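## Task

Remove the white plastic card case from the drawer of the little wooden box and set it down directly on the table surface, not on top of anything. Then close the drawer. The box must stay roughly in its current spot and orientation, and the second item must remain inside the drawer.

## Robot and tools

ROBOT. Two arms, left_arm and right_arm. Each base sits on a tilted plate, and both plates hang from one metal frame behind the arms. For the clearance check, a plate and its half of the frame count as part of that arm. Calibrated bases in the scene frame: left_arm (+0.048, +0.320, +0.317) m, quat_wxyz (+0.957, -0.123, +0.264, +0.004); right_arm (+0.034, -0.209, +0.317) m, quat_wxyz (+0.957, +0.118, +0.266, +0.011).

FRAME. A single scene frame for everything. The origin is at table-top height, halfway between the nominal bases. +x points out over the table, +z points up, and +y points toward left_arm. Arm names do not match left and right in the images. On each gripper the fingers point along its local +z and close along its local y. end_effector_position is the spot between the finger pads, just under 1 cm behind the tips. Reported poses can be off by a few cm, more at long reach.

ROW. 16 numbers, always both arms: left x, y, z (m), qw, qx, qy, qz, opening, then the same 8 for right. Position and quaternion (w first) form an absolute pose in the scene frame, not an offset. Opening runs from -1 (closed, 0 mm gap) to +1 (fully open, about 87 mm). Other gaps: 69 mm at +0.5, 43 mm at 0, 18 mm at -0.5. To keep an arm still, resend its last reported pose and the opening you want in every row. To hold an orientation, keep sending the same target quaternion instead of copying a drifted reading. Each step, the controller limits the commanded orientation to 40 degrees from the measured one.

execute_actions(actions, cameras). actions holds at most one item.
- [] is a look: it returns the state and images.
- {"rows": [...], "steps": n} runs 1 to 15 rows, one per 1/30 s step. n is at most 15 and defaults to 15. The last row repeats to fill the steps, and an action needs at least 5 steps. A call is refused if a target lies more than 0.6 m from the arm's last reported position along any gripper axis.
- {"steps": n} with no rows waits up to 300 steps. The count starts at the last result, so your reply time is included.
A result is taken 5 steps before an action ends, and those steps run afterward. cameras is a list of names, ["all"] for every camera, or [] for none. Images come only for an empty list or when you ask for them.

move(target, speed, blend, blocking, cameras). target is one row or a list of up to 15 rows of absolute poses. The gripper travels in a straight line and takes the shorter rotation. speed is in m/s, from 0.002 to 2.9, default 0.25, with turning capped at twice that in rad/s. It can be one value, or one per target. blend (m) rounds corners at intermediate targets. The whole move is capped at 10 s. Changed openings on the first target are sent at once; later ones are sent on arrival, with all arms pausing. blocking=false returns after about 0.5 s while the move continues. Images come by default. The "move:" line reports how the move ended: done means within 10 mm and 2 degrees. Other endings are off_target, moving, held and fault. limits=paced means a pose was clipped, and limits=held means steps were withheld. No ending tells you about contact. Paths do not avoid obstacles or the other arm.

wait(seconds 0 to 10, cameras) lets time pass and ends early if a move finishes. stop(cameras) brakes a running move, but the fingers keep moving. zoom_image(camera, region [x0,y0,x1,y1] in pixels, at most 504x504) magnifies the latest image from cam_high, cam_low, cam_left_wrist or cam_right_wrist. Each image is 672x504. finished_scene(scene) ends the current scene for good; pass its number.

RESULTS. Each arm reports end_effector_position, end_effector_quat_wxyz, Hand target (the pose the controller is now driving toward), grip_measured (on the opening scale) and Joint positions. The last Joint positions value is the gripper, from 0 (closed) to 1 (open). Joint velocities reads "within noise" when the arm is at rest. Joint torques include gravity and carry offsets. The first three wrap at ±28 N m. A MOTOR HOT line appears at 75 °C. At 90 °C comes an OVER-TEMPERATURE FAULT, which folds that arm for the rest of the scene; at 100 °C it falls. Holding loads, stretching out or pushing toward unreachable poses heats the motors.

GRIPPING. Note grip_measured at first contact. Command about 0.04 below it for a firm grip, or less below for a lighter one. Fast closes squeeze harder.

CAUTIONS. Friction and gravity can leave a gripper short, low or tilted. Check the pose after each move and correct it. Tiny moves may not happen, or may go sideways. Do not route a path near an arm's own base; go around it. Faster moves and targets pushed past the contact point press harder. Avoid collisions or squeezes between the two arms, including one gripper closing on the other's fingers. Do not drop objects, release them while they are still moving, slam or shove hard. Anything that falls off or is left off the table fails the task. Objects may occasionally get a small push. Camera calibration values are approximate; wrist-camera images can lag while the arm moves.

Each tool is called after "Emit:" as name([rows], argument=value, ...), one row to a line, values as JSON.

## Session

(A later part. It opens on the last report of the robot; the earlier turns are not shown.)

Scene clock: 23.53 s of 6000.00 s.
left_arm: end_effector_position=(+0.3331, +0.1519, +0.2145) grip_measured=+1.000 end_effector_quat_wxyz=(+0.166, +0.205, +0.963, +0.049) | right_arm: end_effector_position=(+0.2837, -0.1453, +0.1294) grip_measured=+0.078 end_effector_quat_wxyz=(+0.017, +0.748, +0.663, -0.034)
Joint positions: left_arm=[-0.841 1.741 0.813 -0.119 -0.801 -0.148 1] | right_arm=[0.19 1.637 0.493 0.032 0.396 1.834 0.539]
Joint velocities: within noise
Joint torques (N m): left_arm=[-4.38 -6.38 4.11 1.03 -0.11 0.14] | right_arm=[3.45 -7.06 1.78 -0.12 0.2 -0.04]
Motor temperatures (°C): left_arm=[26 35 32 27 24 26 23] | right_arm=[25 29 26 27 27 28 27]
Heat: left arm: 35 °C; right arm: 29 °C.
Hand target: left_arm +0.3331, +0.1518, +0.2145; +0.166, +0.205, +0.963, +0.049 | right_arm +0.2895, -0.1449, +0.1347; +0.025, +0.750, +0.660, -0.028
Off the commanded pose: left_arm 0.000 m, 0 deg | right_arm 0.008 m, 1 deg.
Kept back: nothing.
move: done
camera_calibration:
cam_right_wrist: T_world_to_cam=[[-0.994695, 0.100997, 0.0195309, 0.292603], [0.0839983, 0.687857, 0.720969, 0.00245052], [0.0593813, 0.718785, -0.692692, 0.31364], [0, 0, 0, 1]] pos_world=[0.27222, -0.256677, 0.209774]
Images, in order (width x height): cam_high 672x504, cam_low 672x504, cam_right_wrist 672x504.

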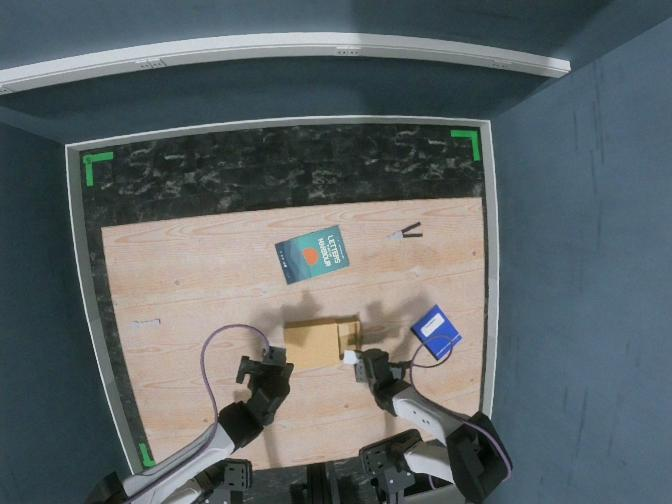

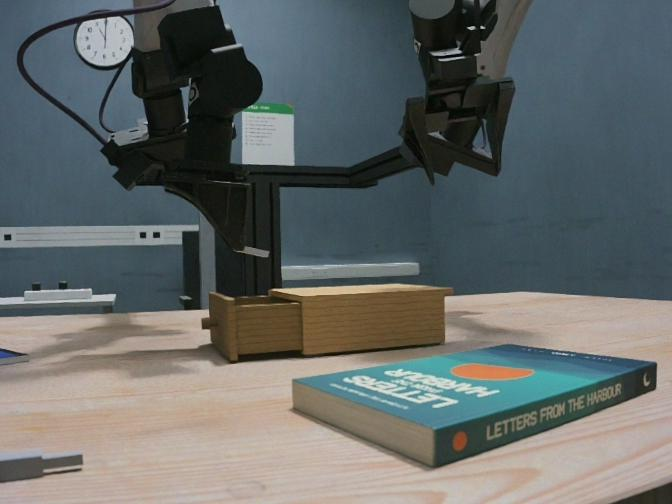

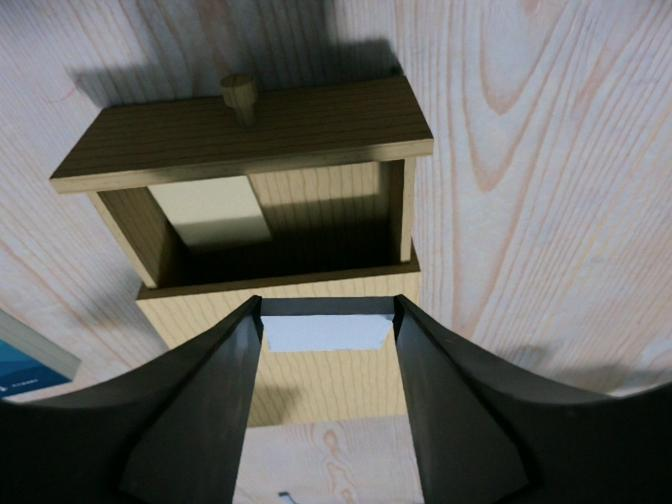

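Emit:
move([
  [0.328, 0.165, 0.120, 0.1351, -0.0236, 0.9758, -0.1703, -1, 0.2920, -0.295, 0.100, 0.0250, 0.7500, 0.6605, -0.0285, -0.12],
  [0.328, 0.140, 0.046, 0.1351, -0.0236, 0.9758, -0.1703, -1, 0.2930, -0.300, 0.030, 0.0250, 0.7500, 0.6605, -0.0285, -0.12],
], speed=[0.25, 0.15], blend=[0.02, 0], cameras=["cam_low", "cam_right_wrist", "cam_high", "cam_left_wrist"])

Emit:
zoom_image(camera="cam_low", region=[60, 200, 300, 400])

Scene clock: 26.40 s of 6000.00 s.
left_arm: end_effector_position=(+0.3245, +0.1395, +0.0494) grip_measured=-0.993 end_effector_quat_wxyz=(+0.131, -0.021, +0.977, -0.167) | right_arm: end_effector_position=(+0.2929, -0.2974, +0.0337) grip_measured=+0.078 end_effector_quat_wxyz=(+0.021, +0.751, +0.659, -0.030)
Joint positions: left_arm=[-0.377 2.241 0.73 0.725 -0.15 -0.22 0.004] | right_arm=[-0.448 2.005 0.687 0.352 0.063 1.279 0.539]
Joint velocities: within noise
Joint torques (N m): left_arm=[-3.1 -6.56 1.2 1.38 0.26 0.24] | right_arm=[-0.9 -5.14 0.55 0.36 0.1 -0.28]
Motor temperatures (°C): left_arm=[26 36 32 27 24 26 23] | right_arm=[25 29 26 27 27 28 27]
Heat: left arm: 36 °C; right arm: 29 °C.
Hand target: left_arm +0.3281, +0.1400, +0.0462; +0.135, -0.023, +0.976, -0.170 | right_arm +0.2928, -0.3000, +0.0301; +0.025, +0.750, +0.660, -0.029
Off the commanded pose: left_arm 0.005 m, 1 deg | right_arm 0.005 m, 1 deg.
Kept back: nothing.
move: done
camera_calibration:
cam_left_wrist: T_world_to_cam=[[-0.00180288, -0.947443, 0.319919, 0.114995], [-0.835077, 0.177424, 0.520736, 0.245137], [-0.55013, -0.266218, -0.791508, 0.395636], [0, 0, 0, 1]] pos_world=[0.422566, 0.170784, 0.148708]
cam_right_wrist: T_world_to_cam=[[-0.99385, 0.110491, 0.00736788, 0.321967], [0.0818578, 0.688228, 0.720862, 0.176096], [0.0745781, 0.717031, -0.69304, 0.351211], [0, 0, 0, 1]] pos_world=[0.279379, -0.408598, 0.11409]

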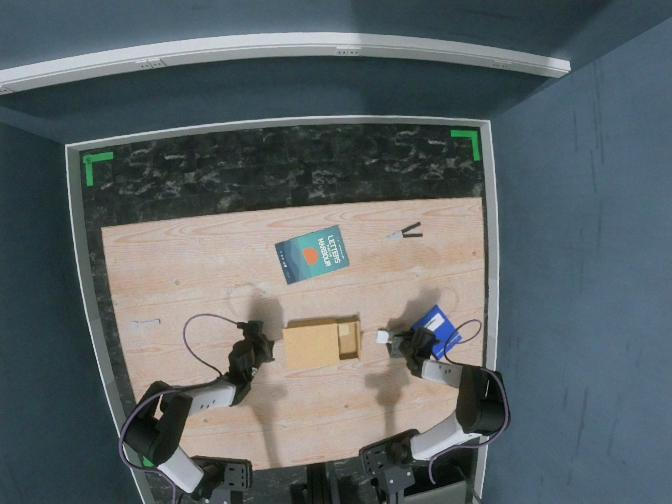

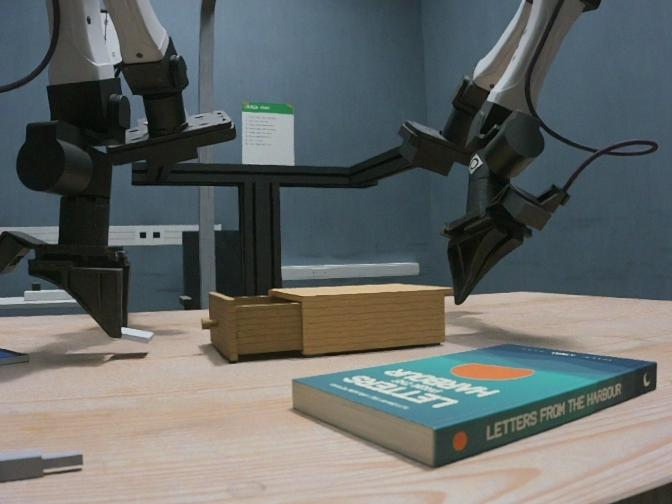

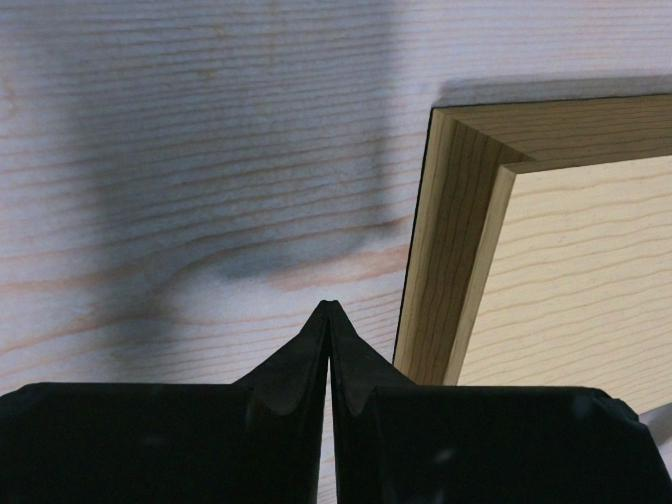

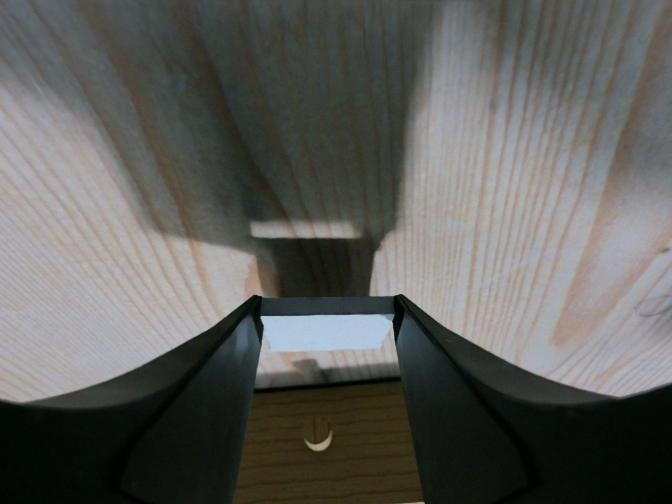

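Scaled by 2.100 from the camera's 672x504 image, which has a finer 960x720 frame.

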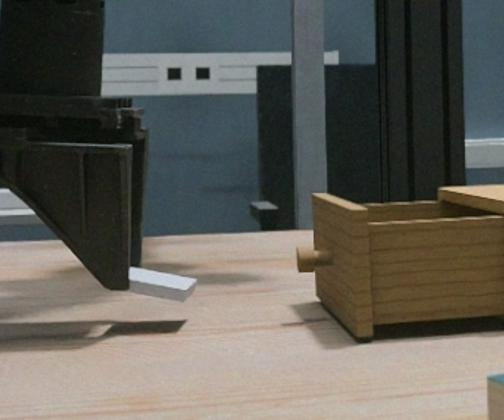

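Emit:
move([
  [0.328, 0.140, 0.046, 0.1351, -0.0236, 0.9758, -0.1703, -1, 0.2930, -0.318, 0.024, 0.0250, 0.7500, 0.6605, -0.0285, -0.12],
  [0.328, 0.130, 0.046, 0.1351, -0.0236, 0.9758, -0.1703, -1, 0.2930, -0.320, 0.003, 0.0250, 0.7500, 0.6605, -0.0285, -0.12],
], speed=[0.08, 0.05], cameras=["cam_low", "cam_right_wrist"])

Emit:
zoom_image(camera="cam_low", region=[60, 200, 300, 400])

Scene clock: 28.20 s of 6000.00 s.
left_arm: end_effector_position=(+0.3297, +0.1324, +0.0486) grip_measured=-0.993 end_effector_quat_wxyz=(+0.136, -0.023, +0.975, -0.172) | right_arm: end_effector_position=(+0.2945, -0.3183, +0.0101) grip_measured=+0.078 end_effector_quat_wxyz=(+0.021, +0.753, +0.657, -0.027)
Joint positions: left_arm=[-0.387 2.254 0.753 0.727 -0.149 -0.228 0.004] | right_arm=[-0.509 2.111 0.779 0.37 0.023 1.233 0.539]
Joint velocities: within noise
Joint torques (N m): left_arm=[-4.79 -6.45 1.07 1.31 0.07 0.11] | right_arm=[-0.7 -4.44 0.88 0.43 0.11 -0.26]
Motor temperatures (°C): left_arm=[26 36 32 27 24 26 23] | right_arm=[25 29 26 27 27 28 28]
Heat: left arm: 36 °C; right arm: 29 °C.
Hand target: left_arm +0.3280, +0.1301, +0.0461; +0.135, -0.024, +0.976, -0.170 | right_arm +0.2930, -0.3199, +0.0033; +0.025, +0.750, +0.660, -0.029
Off the commanded pose: left_arm 0.004 m, 0 deg | right_arm 0.007 m, 1 deg.
Kept back: nothing.
move: done
camera_calibration:
cam_right_wrist: T_world_to_cam=[[-0.993382, 0.114803, 0.00338735, 0.327288], [0.0816506, 0.685159, 0.723803, 0.206458], [0.0807741, 0.719289, -0.689999, 0.348634], [0, 0, 0, 1]] pos_world=[0.280104, -0.429799, 0.0900132]
Images, in order (width x height): cam_low 672x504, cam_right_wrist 672x504.

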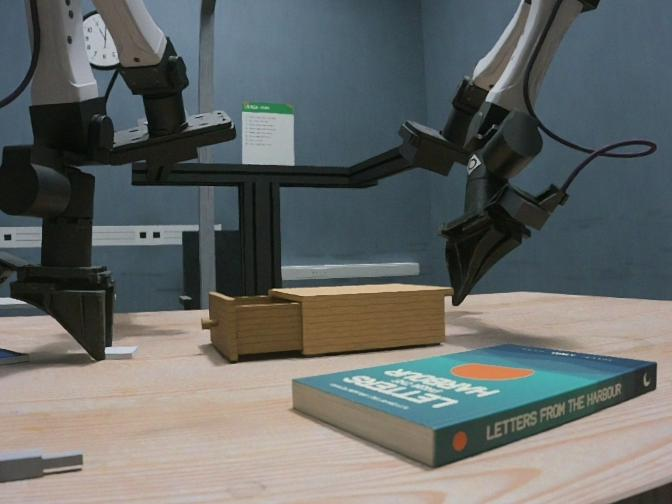

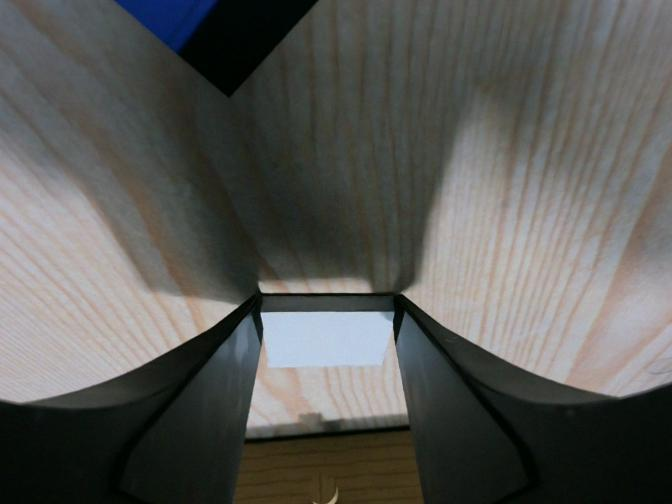

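Scaled by 2.100 from the camera's 672x504 image, which has a finer 960x720 frame.

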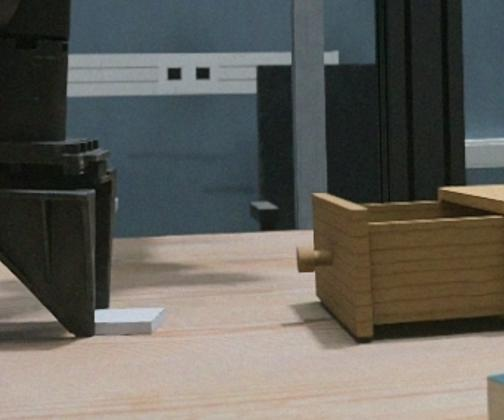

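Emit:
move([
  [0.328, 0.130, 0.046, 0.1351, -0.0236, 0.9758, -0.1703, -1, 0.2945, -0.319, 0.006, 0.0250, 0.7500, 0.6605, -0.0285, 0.16],
  [0.328, 0.130, 0.046, 0.1351, -0.0236, 0.9758, -0.1703, -1, 0.2930, -0.319, 0.100, 0.0250, 0.7500, 0.6605, -0.0285, 0.16],
], speed=[0.1, 0.2], cameras=["cam_low", "cam_right_wrist"])

Scene clock: 30.97 s of 6000.00 s.
left_arm: end_effector_position=(+0.3299, +0.1323, +0.0486) grip_measured=-0.993 end_effector_quat_wxyz=(+0.136, -0.023, +0.975, -0.172) | right_arm: end_effector_position=(+0.2909, -0.3151, +0.0937) grip_measured=+0.160 end_effector_quat_wxyz=(+0.018, +0.751, +0.659, -0.030)
Joint positions: left_arm=[-0.387 2.254 0.753 0.727 -0.149 -0.229 0.004] | right_arm=[-0.517 1.716 0.62 0.125 0.021 1.222 0.58]
Joint velocities: within noise
Joint torques (N m): left_arm=[-4.82 -6.46 1.06 1.32 0.09 0.12] | right_arm=[-1.1 -8.49 0.76 0.08 0.1 -0.25]
Motor temperatures (°C): left_arm=[27 36 31 27 24 26 23] | right_arm=[25 30 26 27 27 28 28]
Heat: left arm: 36 °C; right arm: 30 °C.
Hand target: left_arm +0.3281, +0.1301, +0.0461; +0.135, -0.024, +0.976, -0.170 | right_arm +0.2930, -0.3189, +0.0997; +0.025, +0.750, +0.661, -0.029
Off the commanded pose: left_arm 0.004 m, 0 deg | right_arm 0.008 m, 1 deg.
Kept back: nothing.
move: done
camera_calibration:
cam_right_wrist: T_world_to_cam=[[-0.993871, 0.10977, 0.0130406, 0.320651], [0.0850687, 0.684172, 0.724343, 0.14269], [0.0705891, 0.721013, -0.689317, 0.407709], [0, 0, 0, 1]] pos_world=[0.277768, -0.426786, 0.173503]
Images, in order (width x height): cam_low 672x504, cam_right_wrist 672x504.

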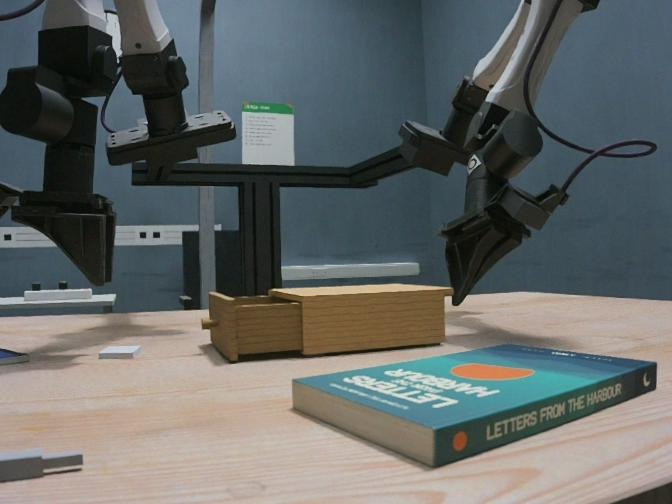

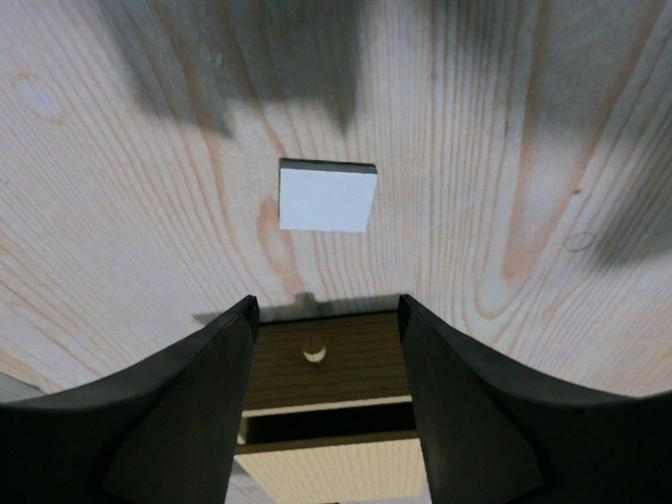

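Emit:
move([
  [0.328, 0.130, 0.046, 0.1351, -0.0236, 0.9758, -0.1703, -1, 0.3260, -0.235, 0.090, 0.1600, 0, 0.9871, 0, -1],
  [0.328, 0.125, 0.046, 0.1351, -0.0236, 0.9758, -0.1703, -1, 0.3270, -0.222, 0.026, 0.1600, 0, 0.9871, 0, -1],
], speed=[0.6, 0.15], blend=[0.01, 0], cameras=["cam_low", "cam_right_wrist", "cam_high"])

Emit:
zoom_image(camera="cam_low", region=[60, 180, 380, 400])

Scene clock: 34.53 s of 6000.00 s.
left_arm: end_effector_position=(+0.3304, +0.1259, +0.0493) grip_measured=-0.993 end_effector_quat_wxyz=(+0.137, -0.023, +0.974, -0.177) | right_arm: end_effector_position=(+0.3237, -0.2263, +0.0286) grip_measured=-0.973 end_effector_quat_wxyz=(+0.152, +0.007, +0.988, -0.003)
Joint positions: left_arm=[-0.4 2.261 0.763 0.727 -0.149 -0.238 0.004] | right_arm=[-0.099 2.1 0.623 0.779 0.144 -0.165 0.013]
Joint velocities: within noise
Joint torques (N m): left_arm=[-4.98 -6.52 1.14 1.28 -0.01 0.11] | right_arm=[2.92 -5 0.12 1.04 -0.1 -0.23]
Motor temperatures (°C): left_arm=[27 36 31 27 24 26 23] | right_arm=[25 30 26 27 27 28 27]
Heat: left arm: 36 °C; right arm: 30 °C.
Hand target: left_arm +0.3280, +0.1251, +0.0461; +0.135, -0.023, +0.976, -0.170 | right_arm +0.3271, -0.2220, +0.0262; +0.160, +0.000, +0.987, +0.000
Off the commanded pose: left_arm 0.004 m, 1 deg | right_arm 0.006 m, 1 deg.
Kept back: nothing.
move: done
camera_calibration:
cam_right_wrist: T_world_to_cam=[[0.00531116, -0.999943, 0.00921659, -0.230003], [-0.83998, 0.000539846, 0.542617, 0.276254], [-0.542592, -0.0106237, -0.839929, 0.333693], [0, 0, 0, 1]] pos_world=[0.414328, -0.226594, 0.132498]
Images, in order (width x height): cam_high 672x504, cam_low 672x504, cam_right_wrist 672x504.

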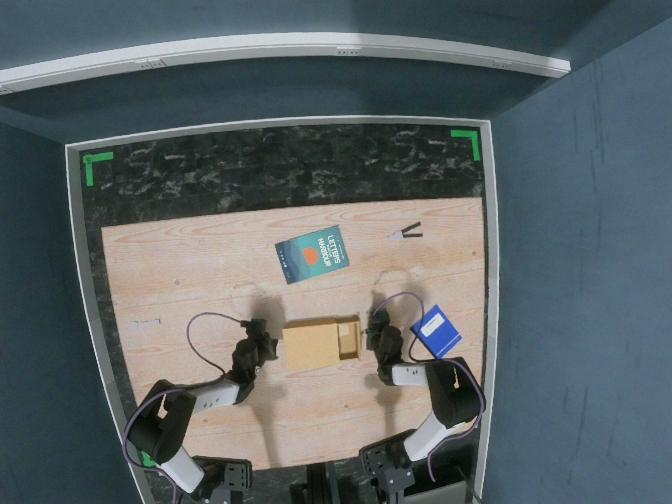

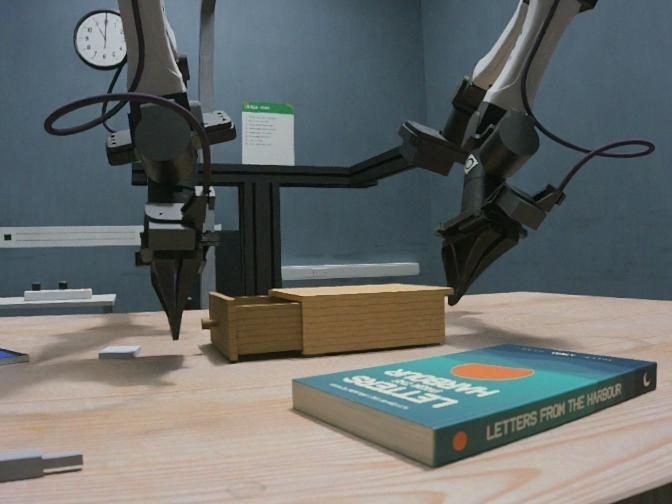

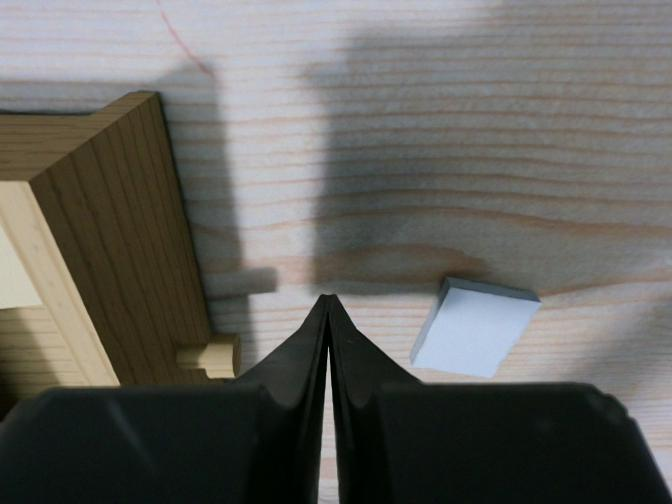

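Scaled by 1.575 from the camera's 672x504 image, which has a finer 960x720 frame.

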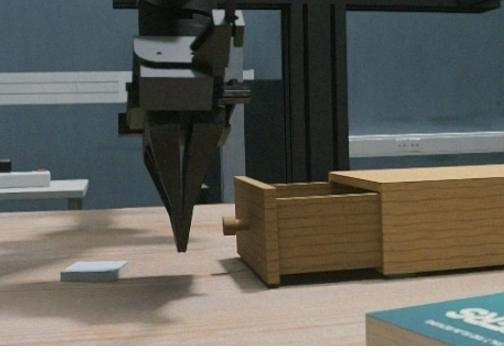

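Emit:
move([
  [0.328, 0.105, 0.046, 0.1351, -0.0236, 0.9758, -0.1703, -1, 0.3150, -0.205, 0.026, 0.1600, 0, 0.9871, 0, -1],
  [0.328, 0.085, 0.046, 0.1351, -0.0236, 0.9758, -0.1703, -1, 0.3140, -0.160, 0.026, 0.1600, 0, 0.9871, 0, -1],
], speed=[0.1, 0.1])

Emit:
zoom_image(camera="cam_low", region=[160, 180, 480, 400])

Emit:
zoom_image(camera="cam_high", region=[230, 270, 430, 400])

Scene clock: 36.13 s of 6000.00 s.
left_arm: end_effector_position=(+0.3320, +0.1020, +0.0443) grip_measured=-0.993 end_effector_quat_wxyz=(+0.140, -0.024, +0.979, -0.147) | right_arm: end_effector_position=(+0.3103, -0.1827, +0.0281) grip_measured=-0.973 end_effector_quat_wxyz=(+0.151, +0.000, +0.988, -0.036)
Joint positions: left_arm=[-0.486 2.319 0.849 0.677 -0.27 -0.295 0.003] | right_arm=[0.084 2.181 0.608 0.849 0.345 -0.067 0.013]
Joint velocities: within noise
Joint torques (N m): left_arm=[-6.98 -6.52 2.11 1.29 0.4 -0.09] | right_arm=[5.96 -4.79 0.25 0.89 -0.46 0.15]
Motor temperatures (°C): left_arm=[27 36 31 28 24 26 23] | right_arm=[25 30 26 27 27 28 27]
Heat: left arm: 36 °C; right arm: 30 °C.
Hand target: left_arm +0.3277, +0.0856, +0.0465; +0.135, -0.024, +0.976, -0.170 | right_arm +0.3134, -0.1605, +0.0271; +0.159, +0.000, +0.987, +0.000
Off the commanded pose: left_arm 0.018 m, 3 deg | right_arm 0.023 m, 4 deg.
Kept back: nothing.
move: off_target (left_arm, right_arm)
camera_calibration:
cam_left_wrist: T_world_to_cam=[[0.00698983, -0.959092, 0.283009, 0.0810373], [-0.844856, 0.145738, 0.51476, 0.267442], [-0.534948, -0.2427, -0.809276, 0.37907], [0, 0, 0, 1]] pos_world=[0.428166, 0.130746, 0.146169]
cam_right_wrist: T_world_to_cam=[[0.00993264, -0.997131, 0.0750341, -0.18914], [-0.838309, 0.0326019, 0.544219, 0.270495], [-0.545104, -0.0683073, -0.835581, 0.316594], [0, 0, 0, 1]] pos_world=[0.401214, -0.175791, 0.131523]

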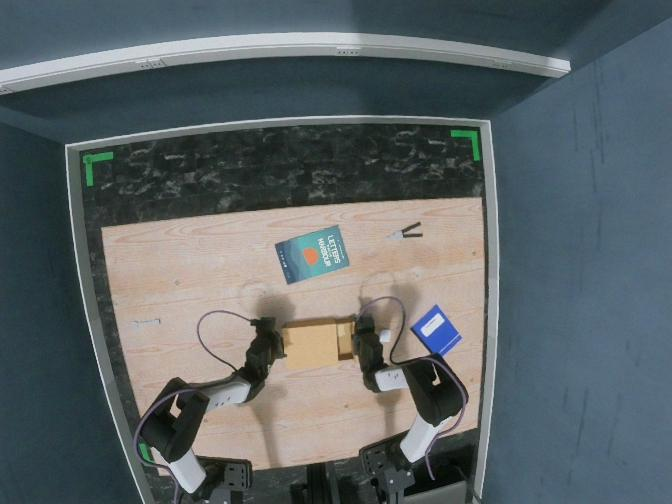

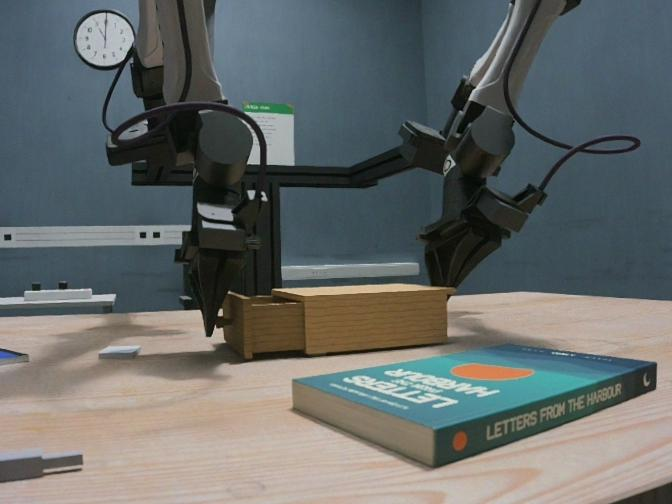

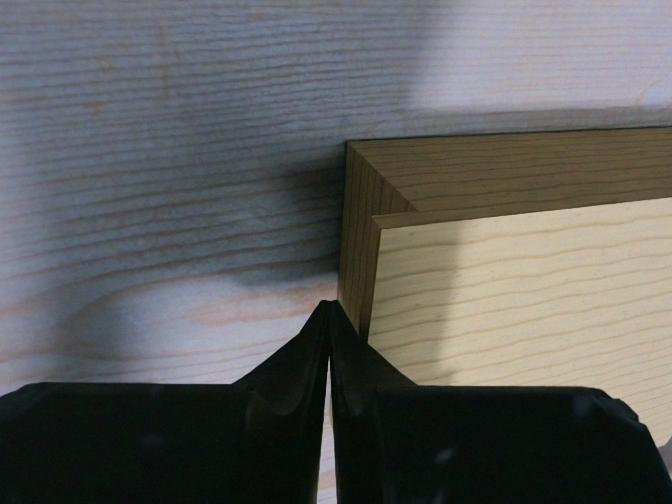

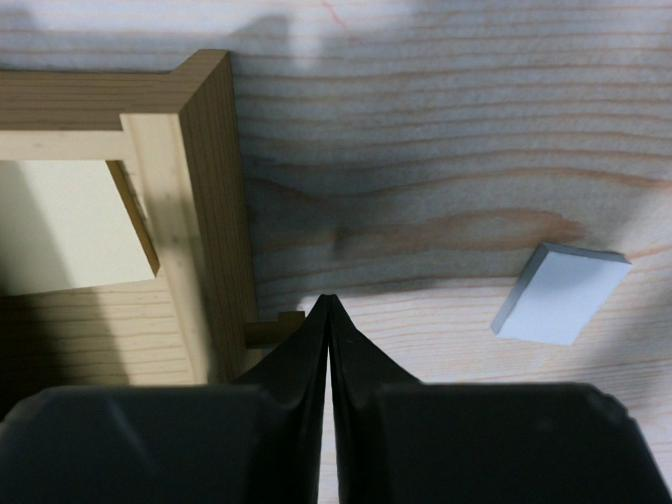

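Scaled by 1.575 from the camera's 672x504 image, which has a finer 960x720 frame.

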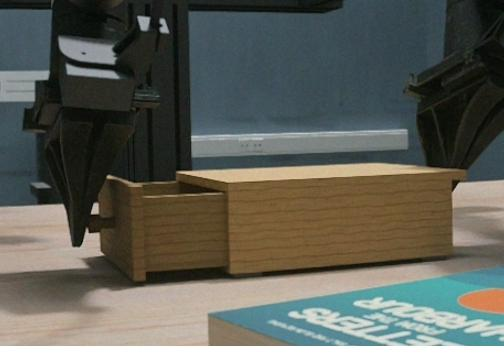

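Scaled by 2.520 from the camera's 672x504 image, which has a finer 960x720 frame.

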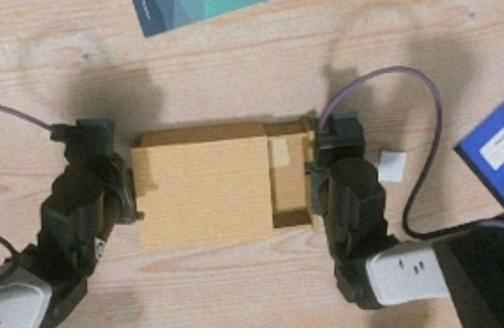

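Emit:
move(target=[0.3260, 0.080, 0.046, 0.1351, -0.0236, 0.9758, -0.1703, -1, 0.3125, -0.103, 0.025, 0.1600, 0, 0.9871, 0, -1], speed=0.1)

Emit:
zoom_image(camera="cam_low", region=[160, 180, 480, 400])

Emit:
zoom_image(camera="cam_high", region=[230, 270, 430, 400])

Scene clock: 37.50 s of 6000.00 s.
left_arm: end_effector_position=(+0.3316, +0.1023, +0.0436) grip_measured=-0.993 end_effector_quat_wxyz=(+0.142, -0.025, +0.980, -0.137) | right_arm: end_effector_position=(+0.3131, -0.1391, +0.0292) grip_measured=-0.974 end_effector_quat_wxyz=(+0.157, +0.003, +0.986, -0.062)
Joint positions: left_arm=[-0.496 2.324 0.853 0.675 -0.297 -0.301 0.003] | right_arm=[0.255 2.243 0.679 0.802 0.523 0.052 0.013]
Joint velocities: within noise
Joint torques (N m): left_arm=[-7.49 -6.34 2.25 1.32 0.53 -0.14] | right_arm=[7.86 -4.64 1.17 0.77 -0.89 0.28]
Motor temperatures (°C): left_arm=[27 37 31 28 24 26 23] | right_arm=[25 30 26 27 27 28 27]
Heat: left arm: 37 °C; right arm: 30 °C.
Hand target: left_arm +0.3255, +0.0809, +0.0469; +0.135, -0.023, +0.976, -0.170 | right_arm +0.3113, -0.1045, +0.0278; +0.158, +0.000, +0.987, -0.001
Off the commanded pose: left_arm 0.023 m, 4 deg | right_arm 0.036 m, 7 deg.
Kept back: nothing.
move: off_target (left_arm, right_arm)
camera_calibration:
cam_left_wrist: T_world_to_cam=[[0.0111659, -0.964512, 0.263803, 0.0815516], [-0.847296, 0.130972, 0.514719, 0.269733], [-0.531003, -0.229267, -0.815765, 0.37596], [0, 0, 0, 1]] pos_world=[0.427269, 0.129525, 0.146345]
cam_right_wrist: T_world_to_cam=[[-0.00481973, -0.992048, 0.125765, -0.141919], [-0.845325, 0.0712313, 0.529483, 0.278818], [-0.534231, -0.103761, -0.838946, 0.313839], [0, 0, 0, 1]] pos_world=[0.40267, -0.128087, 0.133513]

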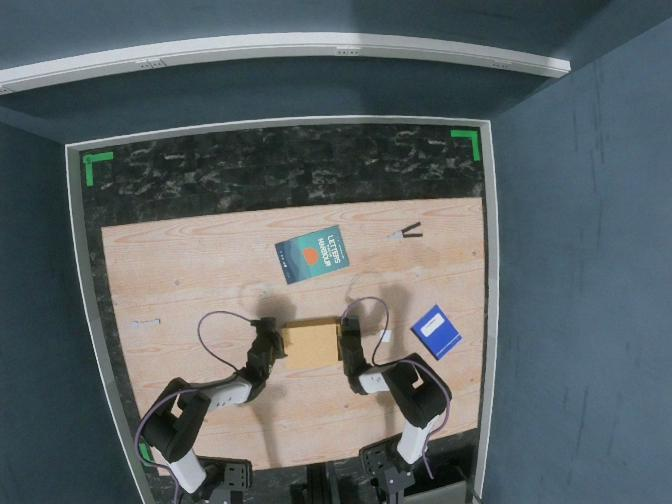

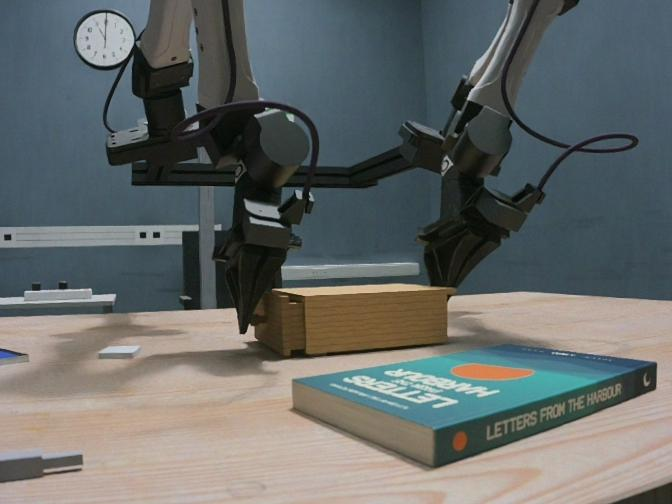

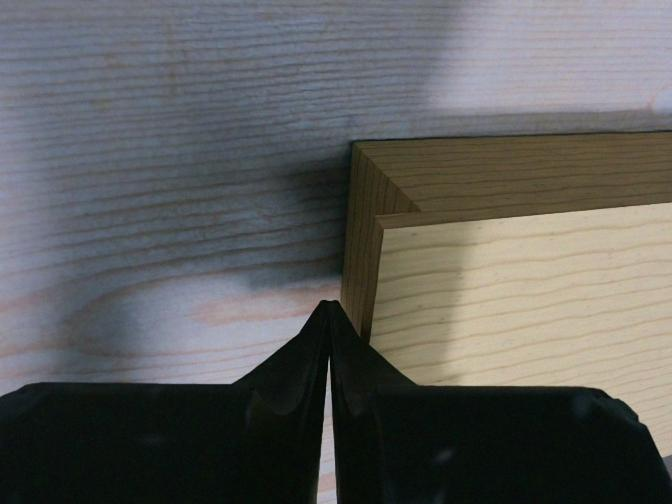

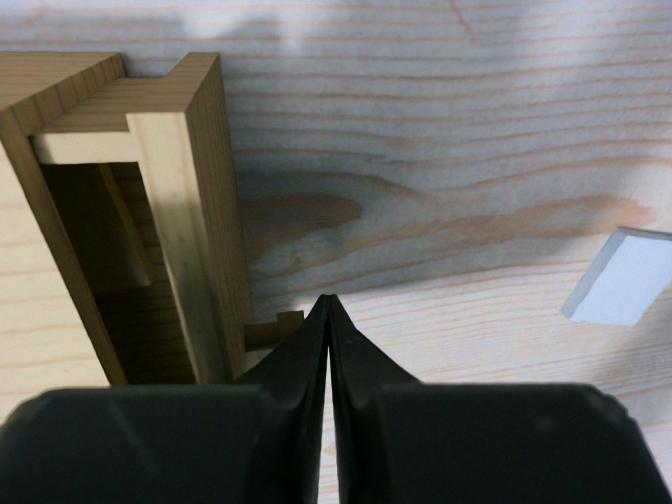

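Scaled by 1.575 from the camera's 672x504 image, which has a finer 960x720 frame.

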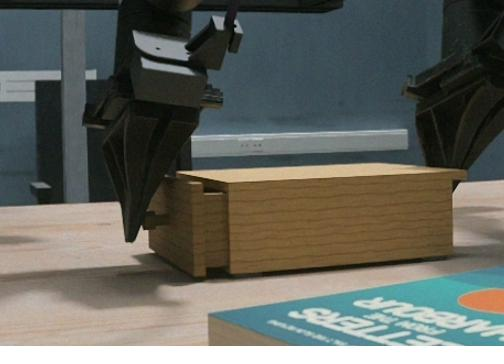

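Scaled by 2.520 from the camera's 672x504 image, which has a finer 960x720 frame.

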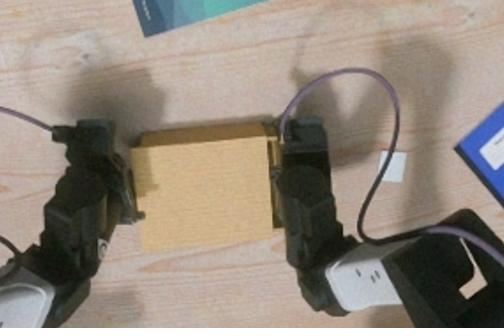

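Emit:
move(target=[0.3260, 0.073, 0.046, 0.1351, -0.0236, 0.9758, -0.1703, -1, 0.3120, -0.077, 0.025, 0.1600, 0, 0.9871, 0, -1], speed=0.08)

Emit:
zoom_image(camera="cam_low", region=[160, 180, 480, 400])

Emit:
zoom_image(camera="cam_high", region=[230, 270, 430, 400])

Scene clock: 38.47 s of 6000.00 s.
left_arm: end_effector_position=(+0.3315, +0.1039, +0.0427) grip_measured=-0.993 end_effector_quat_wxyz=(+0.142, -0.024, +0.982, -0.122) | right_arm: end_effector_position=(+0.3110, -0.1198, +0.0299) grip_measured=-0.974 end_effector_quat_wxyz=(+0.154, +0.000, +0.985, -0.074)
Joint positions: left_arm=[-0.506 2.327 0.863 0.655 -0.333 -0.304 0.003] | right_arm=[0.327 2.271 0.723 0.745 0.596 0.106 0.013]
Joint velocities: within noise
Joint torques (N m): left_arm=[-8.12 -5.97 2.71 1.37 0.73 -0.21] | right_arm=[8.87 -4.59 1.77 0.84 -1.01 0.32]
Motor temperatures (°C): left_arm=[27 37 31 28 24 26 23] | right_arm=[25 30 26 27 27 28 27]
Heat: left arm: 37 °C; right arm: 30 °C.
Hand target: left_arm +0.3252, +0.0747, +0.0478; +0.134, -0.023, +0.976, -0.169 | right_arm +0.3105, -0.0790, +0.0289; +0.158, -0.001, +0.987, -0.002
Off the commanded pose: left_arm 0.032 m, 6 deg | right_arm 0.043 m, 8 deg.
Kept back: nothing.
move: off_target (left_arm, right_arm)
camera_calibration:
cam_left_wrist: T_world_to_cam=[[0.0124692, -0.972288, 0.233455, 0.0849589], [-0.847161, 0.113756, 0.519017, 0.271476], [-0.53119, -0.204245, -0.822266, 0.373402], [0, 0, 0, 1]] pos_world=[0.427271, 0.127988, 0.146301]
cam_right_wrist: T_world_to_cam=[[-0.00162806, -0.988687, 0.149983, -0.124093], [-0.84198, 0.0822723, 0.533199, 0.275449], [-0.539506, -0.125415, -0.832589, 0.314042], [0, 0, 0, 1]] pos_world=[0.401148, -0.105966, 0.13321]

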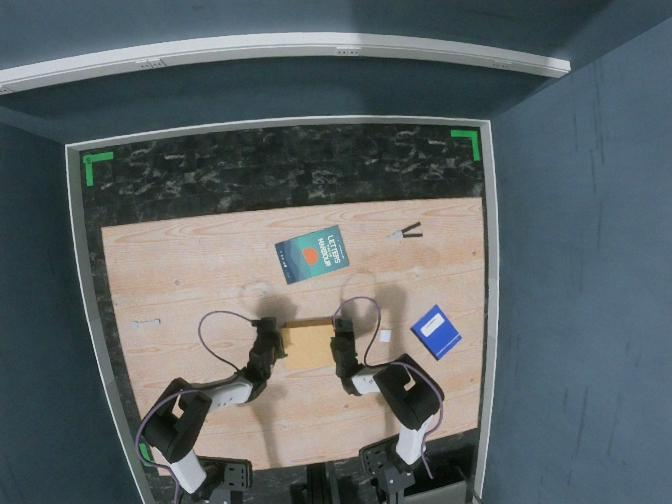

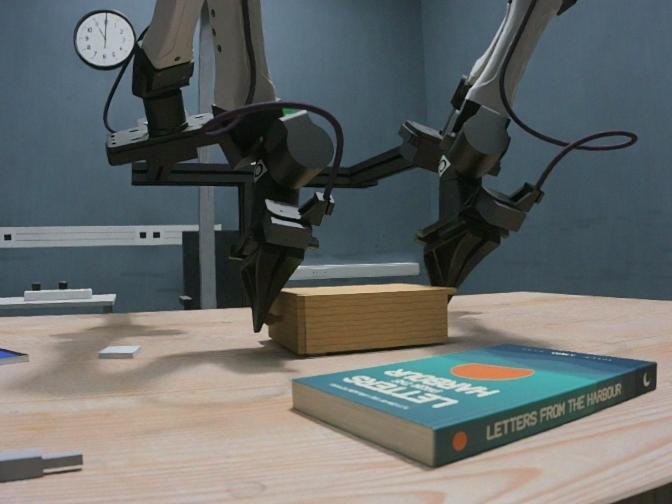

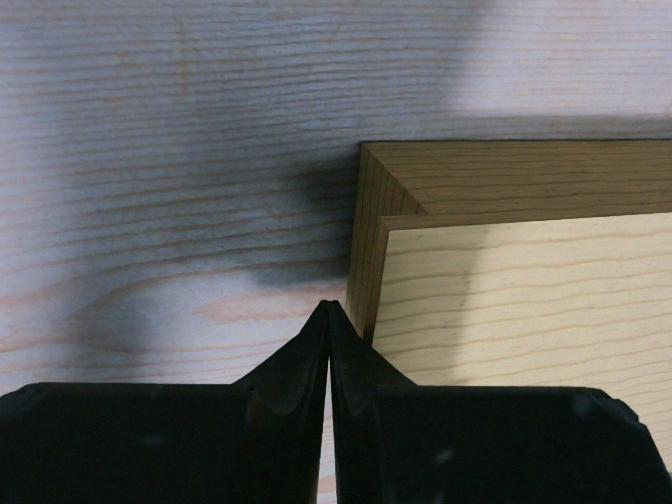

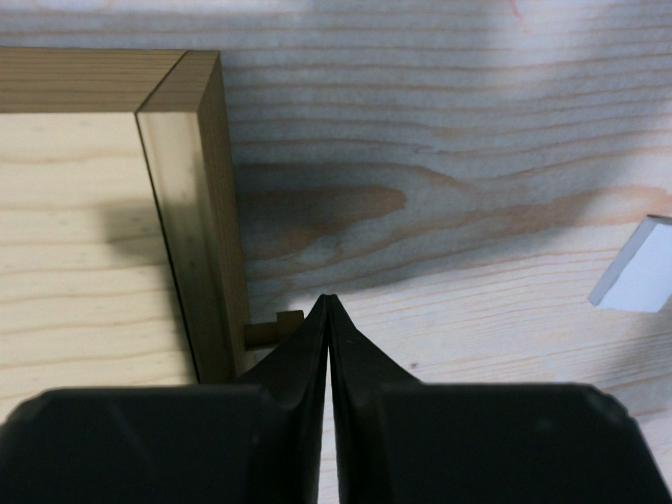

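Scaled by 1.575 from the camera's 672x504 image, which has a finer 960x720 frame.

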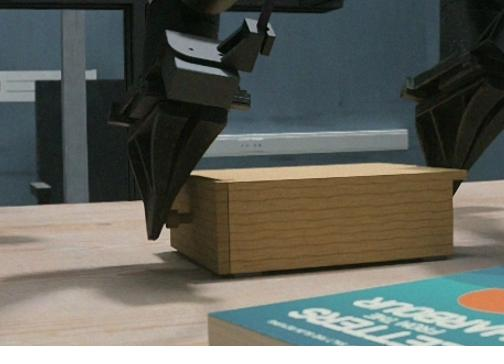

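Scaled by 2.520 from the camera's 672x504 image, which has a finer 960x720 frame.

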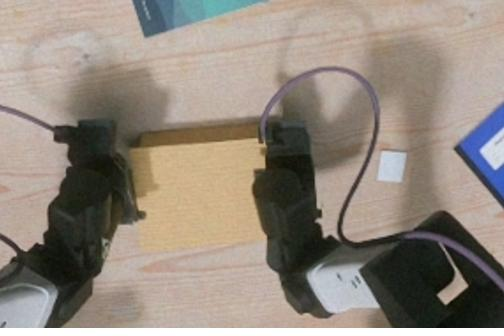

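Emit:
move([
  [0.3260, 0.070, 0.046, 0.1351, -0.0236, 0.9758, -0.1703, -1, 0.3120, -0.062, 0.025, 0.1600, 0, 0.9871, 0, -1],
  [0.3260, 0.087, 0.046, 0.1351, -0.0236, 0.9758, -0.1703, -1, 0.3120, -0.100, 0.025, 0.1600, 0, 0.9871, 0, -1],
  [0.3260, 0.160, 0.070, 0.1351, -0.0236, 0.9758, -0.1703, -1, 0.3120, -0.185, 0.035, 0.1600, 0, 0.9871, 0, -1],
], speed=[0.025, 0.1, 0.2])

Emit:
zoom_image(camera="cam_low", region=[220, 240, 480, 380])

Emit:
zoom_image(camera="cam_high", region=[230, 250, 450, 400])

Scene clock: 41.10 s of 6000.00 s.
left_arm: end_effector_position=(+0.3203, +0.1587, +0.0659) grip_measured=-0.993 end_effector_quat_wxyz=(+0.127, -0.024, +0.978, -0.165) | right_arm: end_effector_position=(+0.2983, -0.1830, +0.0277) grip_measured=-0.974 end_effector_quat_wxyz=(+0.137, -0.002, +0.991, -0.003)
Joint positions: left_arm=[-0.347 2.14 0.653 0.696 -0.132 -0.206 0.003] | right_arm=[0.044 2.17 0.578 0.844 0.252 -0.08 0.013]
Joint velocities: within noise
Joint torques (N m): left_arm=[-3.06 -8.73 -0.08 1.28 0.29 0.27] | right_arm=[2.24 -8.65 -1.78 0.94 -0.09 -0.24]
Motor temperatures (°C): left_arm=[27 37 31 28 24 26 23] | right_arm=[26 30 26 28 27 28 27]
Heat: left arm: 37 °C; right arm: 30 °C.
Hand target: left_arm +0.3260, +0.1600, +0.0699; +0.135, -0.024, +0.976, -0.170 | right_arm +0.3118, -0.1850, +0.0348; +0.160, +0.000, +0.987, +0.000
Off the commanded pose: left_arm 0.007 m, 1 deg | right_arm 0.016 m, 3 deg.
Kept back: nothing.
move: off_target (right_arm)
camera_calibration:
cam_left_wrist: T_world_to_cam=[[0.00604113, -0.948654, 0.316259, 0.125799], [-0.83081, 0.17125, 0.529555, 0.228739], [-0.556524, -0.26595, -0.787116, 0.413293], [0, 0, 0, 1]] pos_world=[0.419286, 0.190083, 0.164395]
cam_right_wrist: T_world_to_cam=[[0.0235449, -0.999661, 0.0110729, -0.192059], [-0.823511, -0.013114, 0.567148, 0.247269], [-0.566811, -0.0224721, -0.823541, 0.324226], [0, 0, 0, 1]] pos_world=[0.391926, -0.181465, 0.128902]

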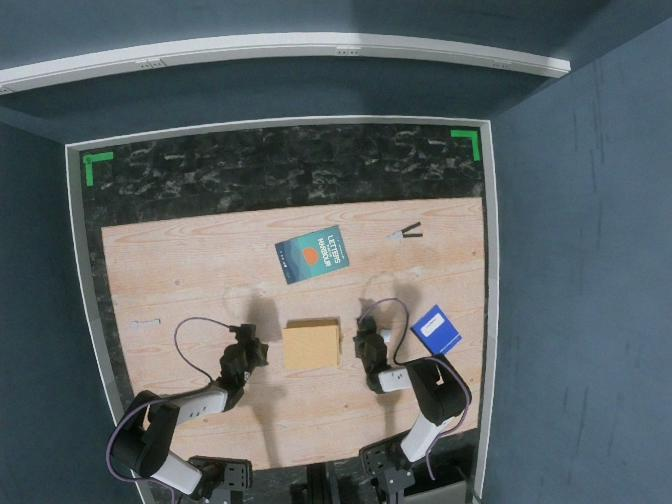

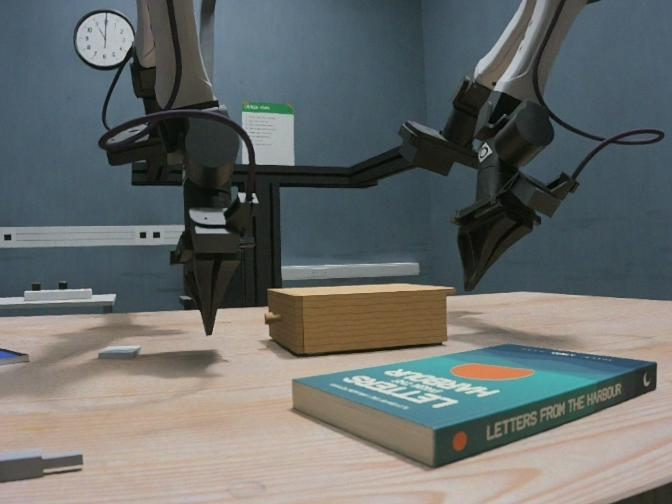

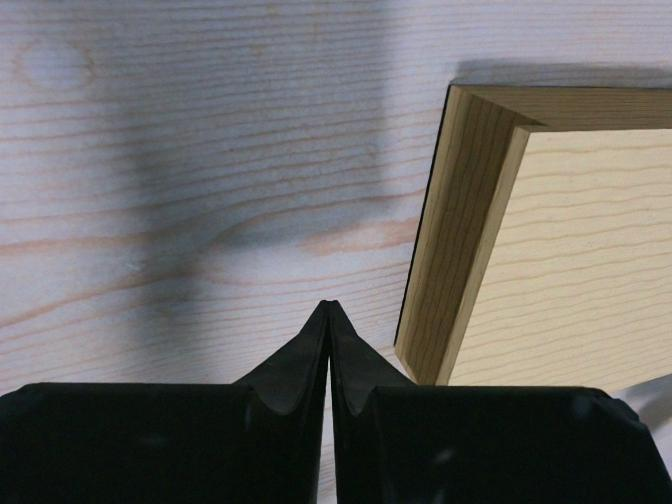

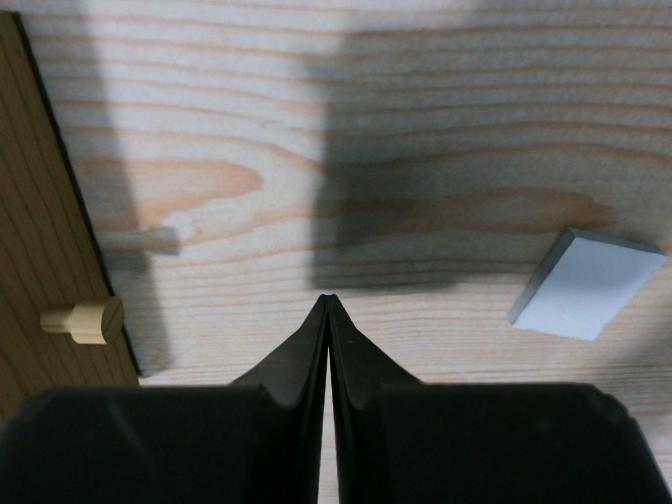

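Scaled by 1.938 from the camera's 672x504 image, which has a finer 960x720 frame.

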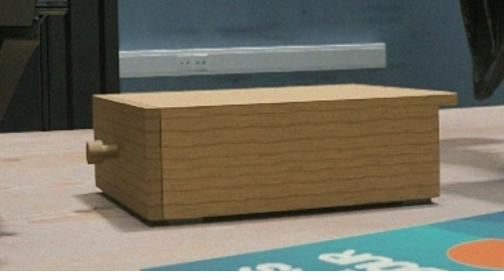

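Scaled by 2.291 from the camera's 672x504 image, which has a finer 960x720 frame.

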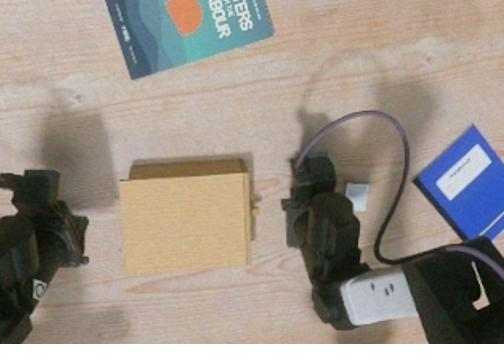

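Emit:
zoom_image(camera="cam_low", region=[260, 275, 340, 365])

Emit:
zoom_image(camera="cam_high", region=[320, 315, 380, 375])

Scaled by 5.600 from the camera's 672x504 image, which has a finer 960x720 frame.

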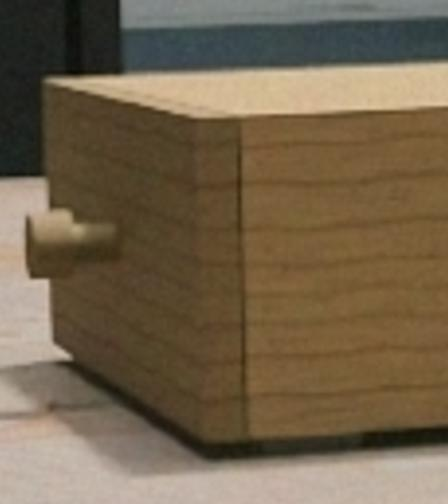

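Scaled by 8.400 from the camera's 672x504 image, which has a finer 960x720 frame.

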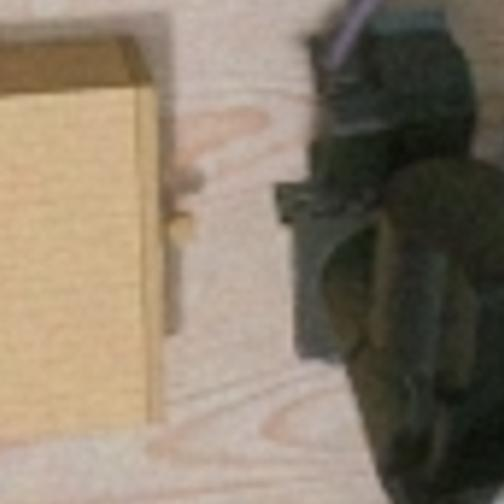

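Emit:
finished_scene(scene=2)

The scene is finished: the task was done.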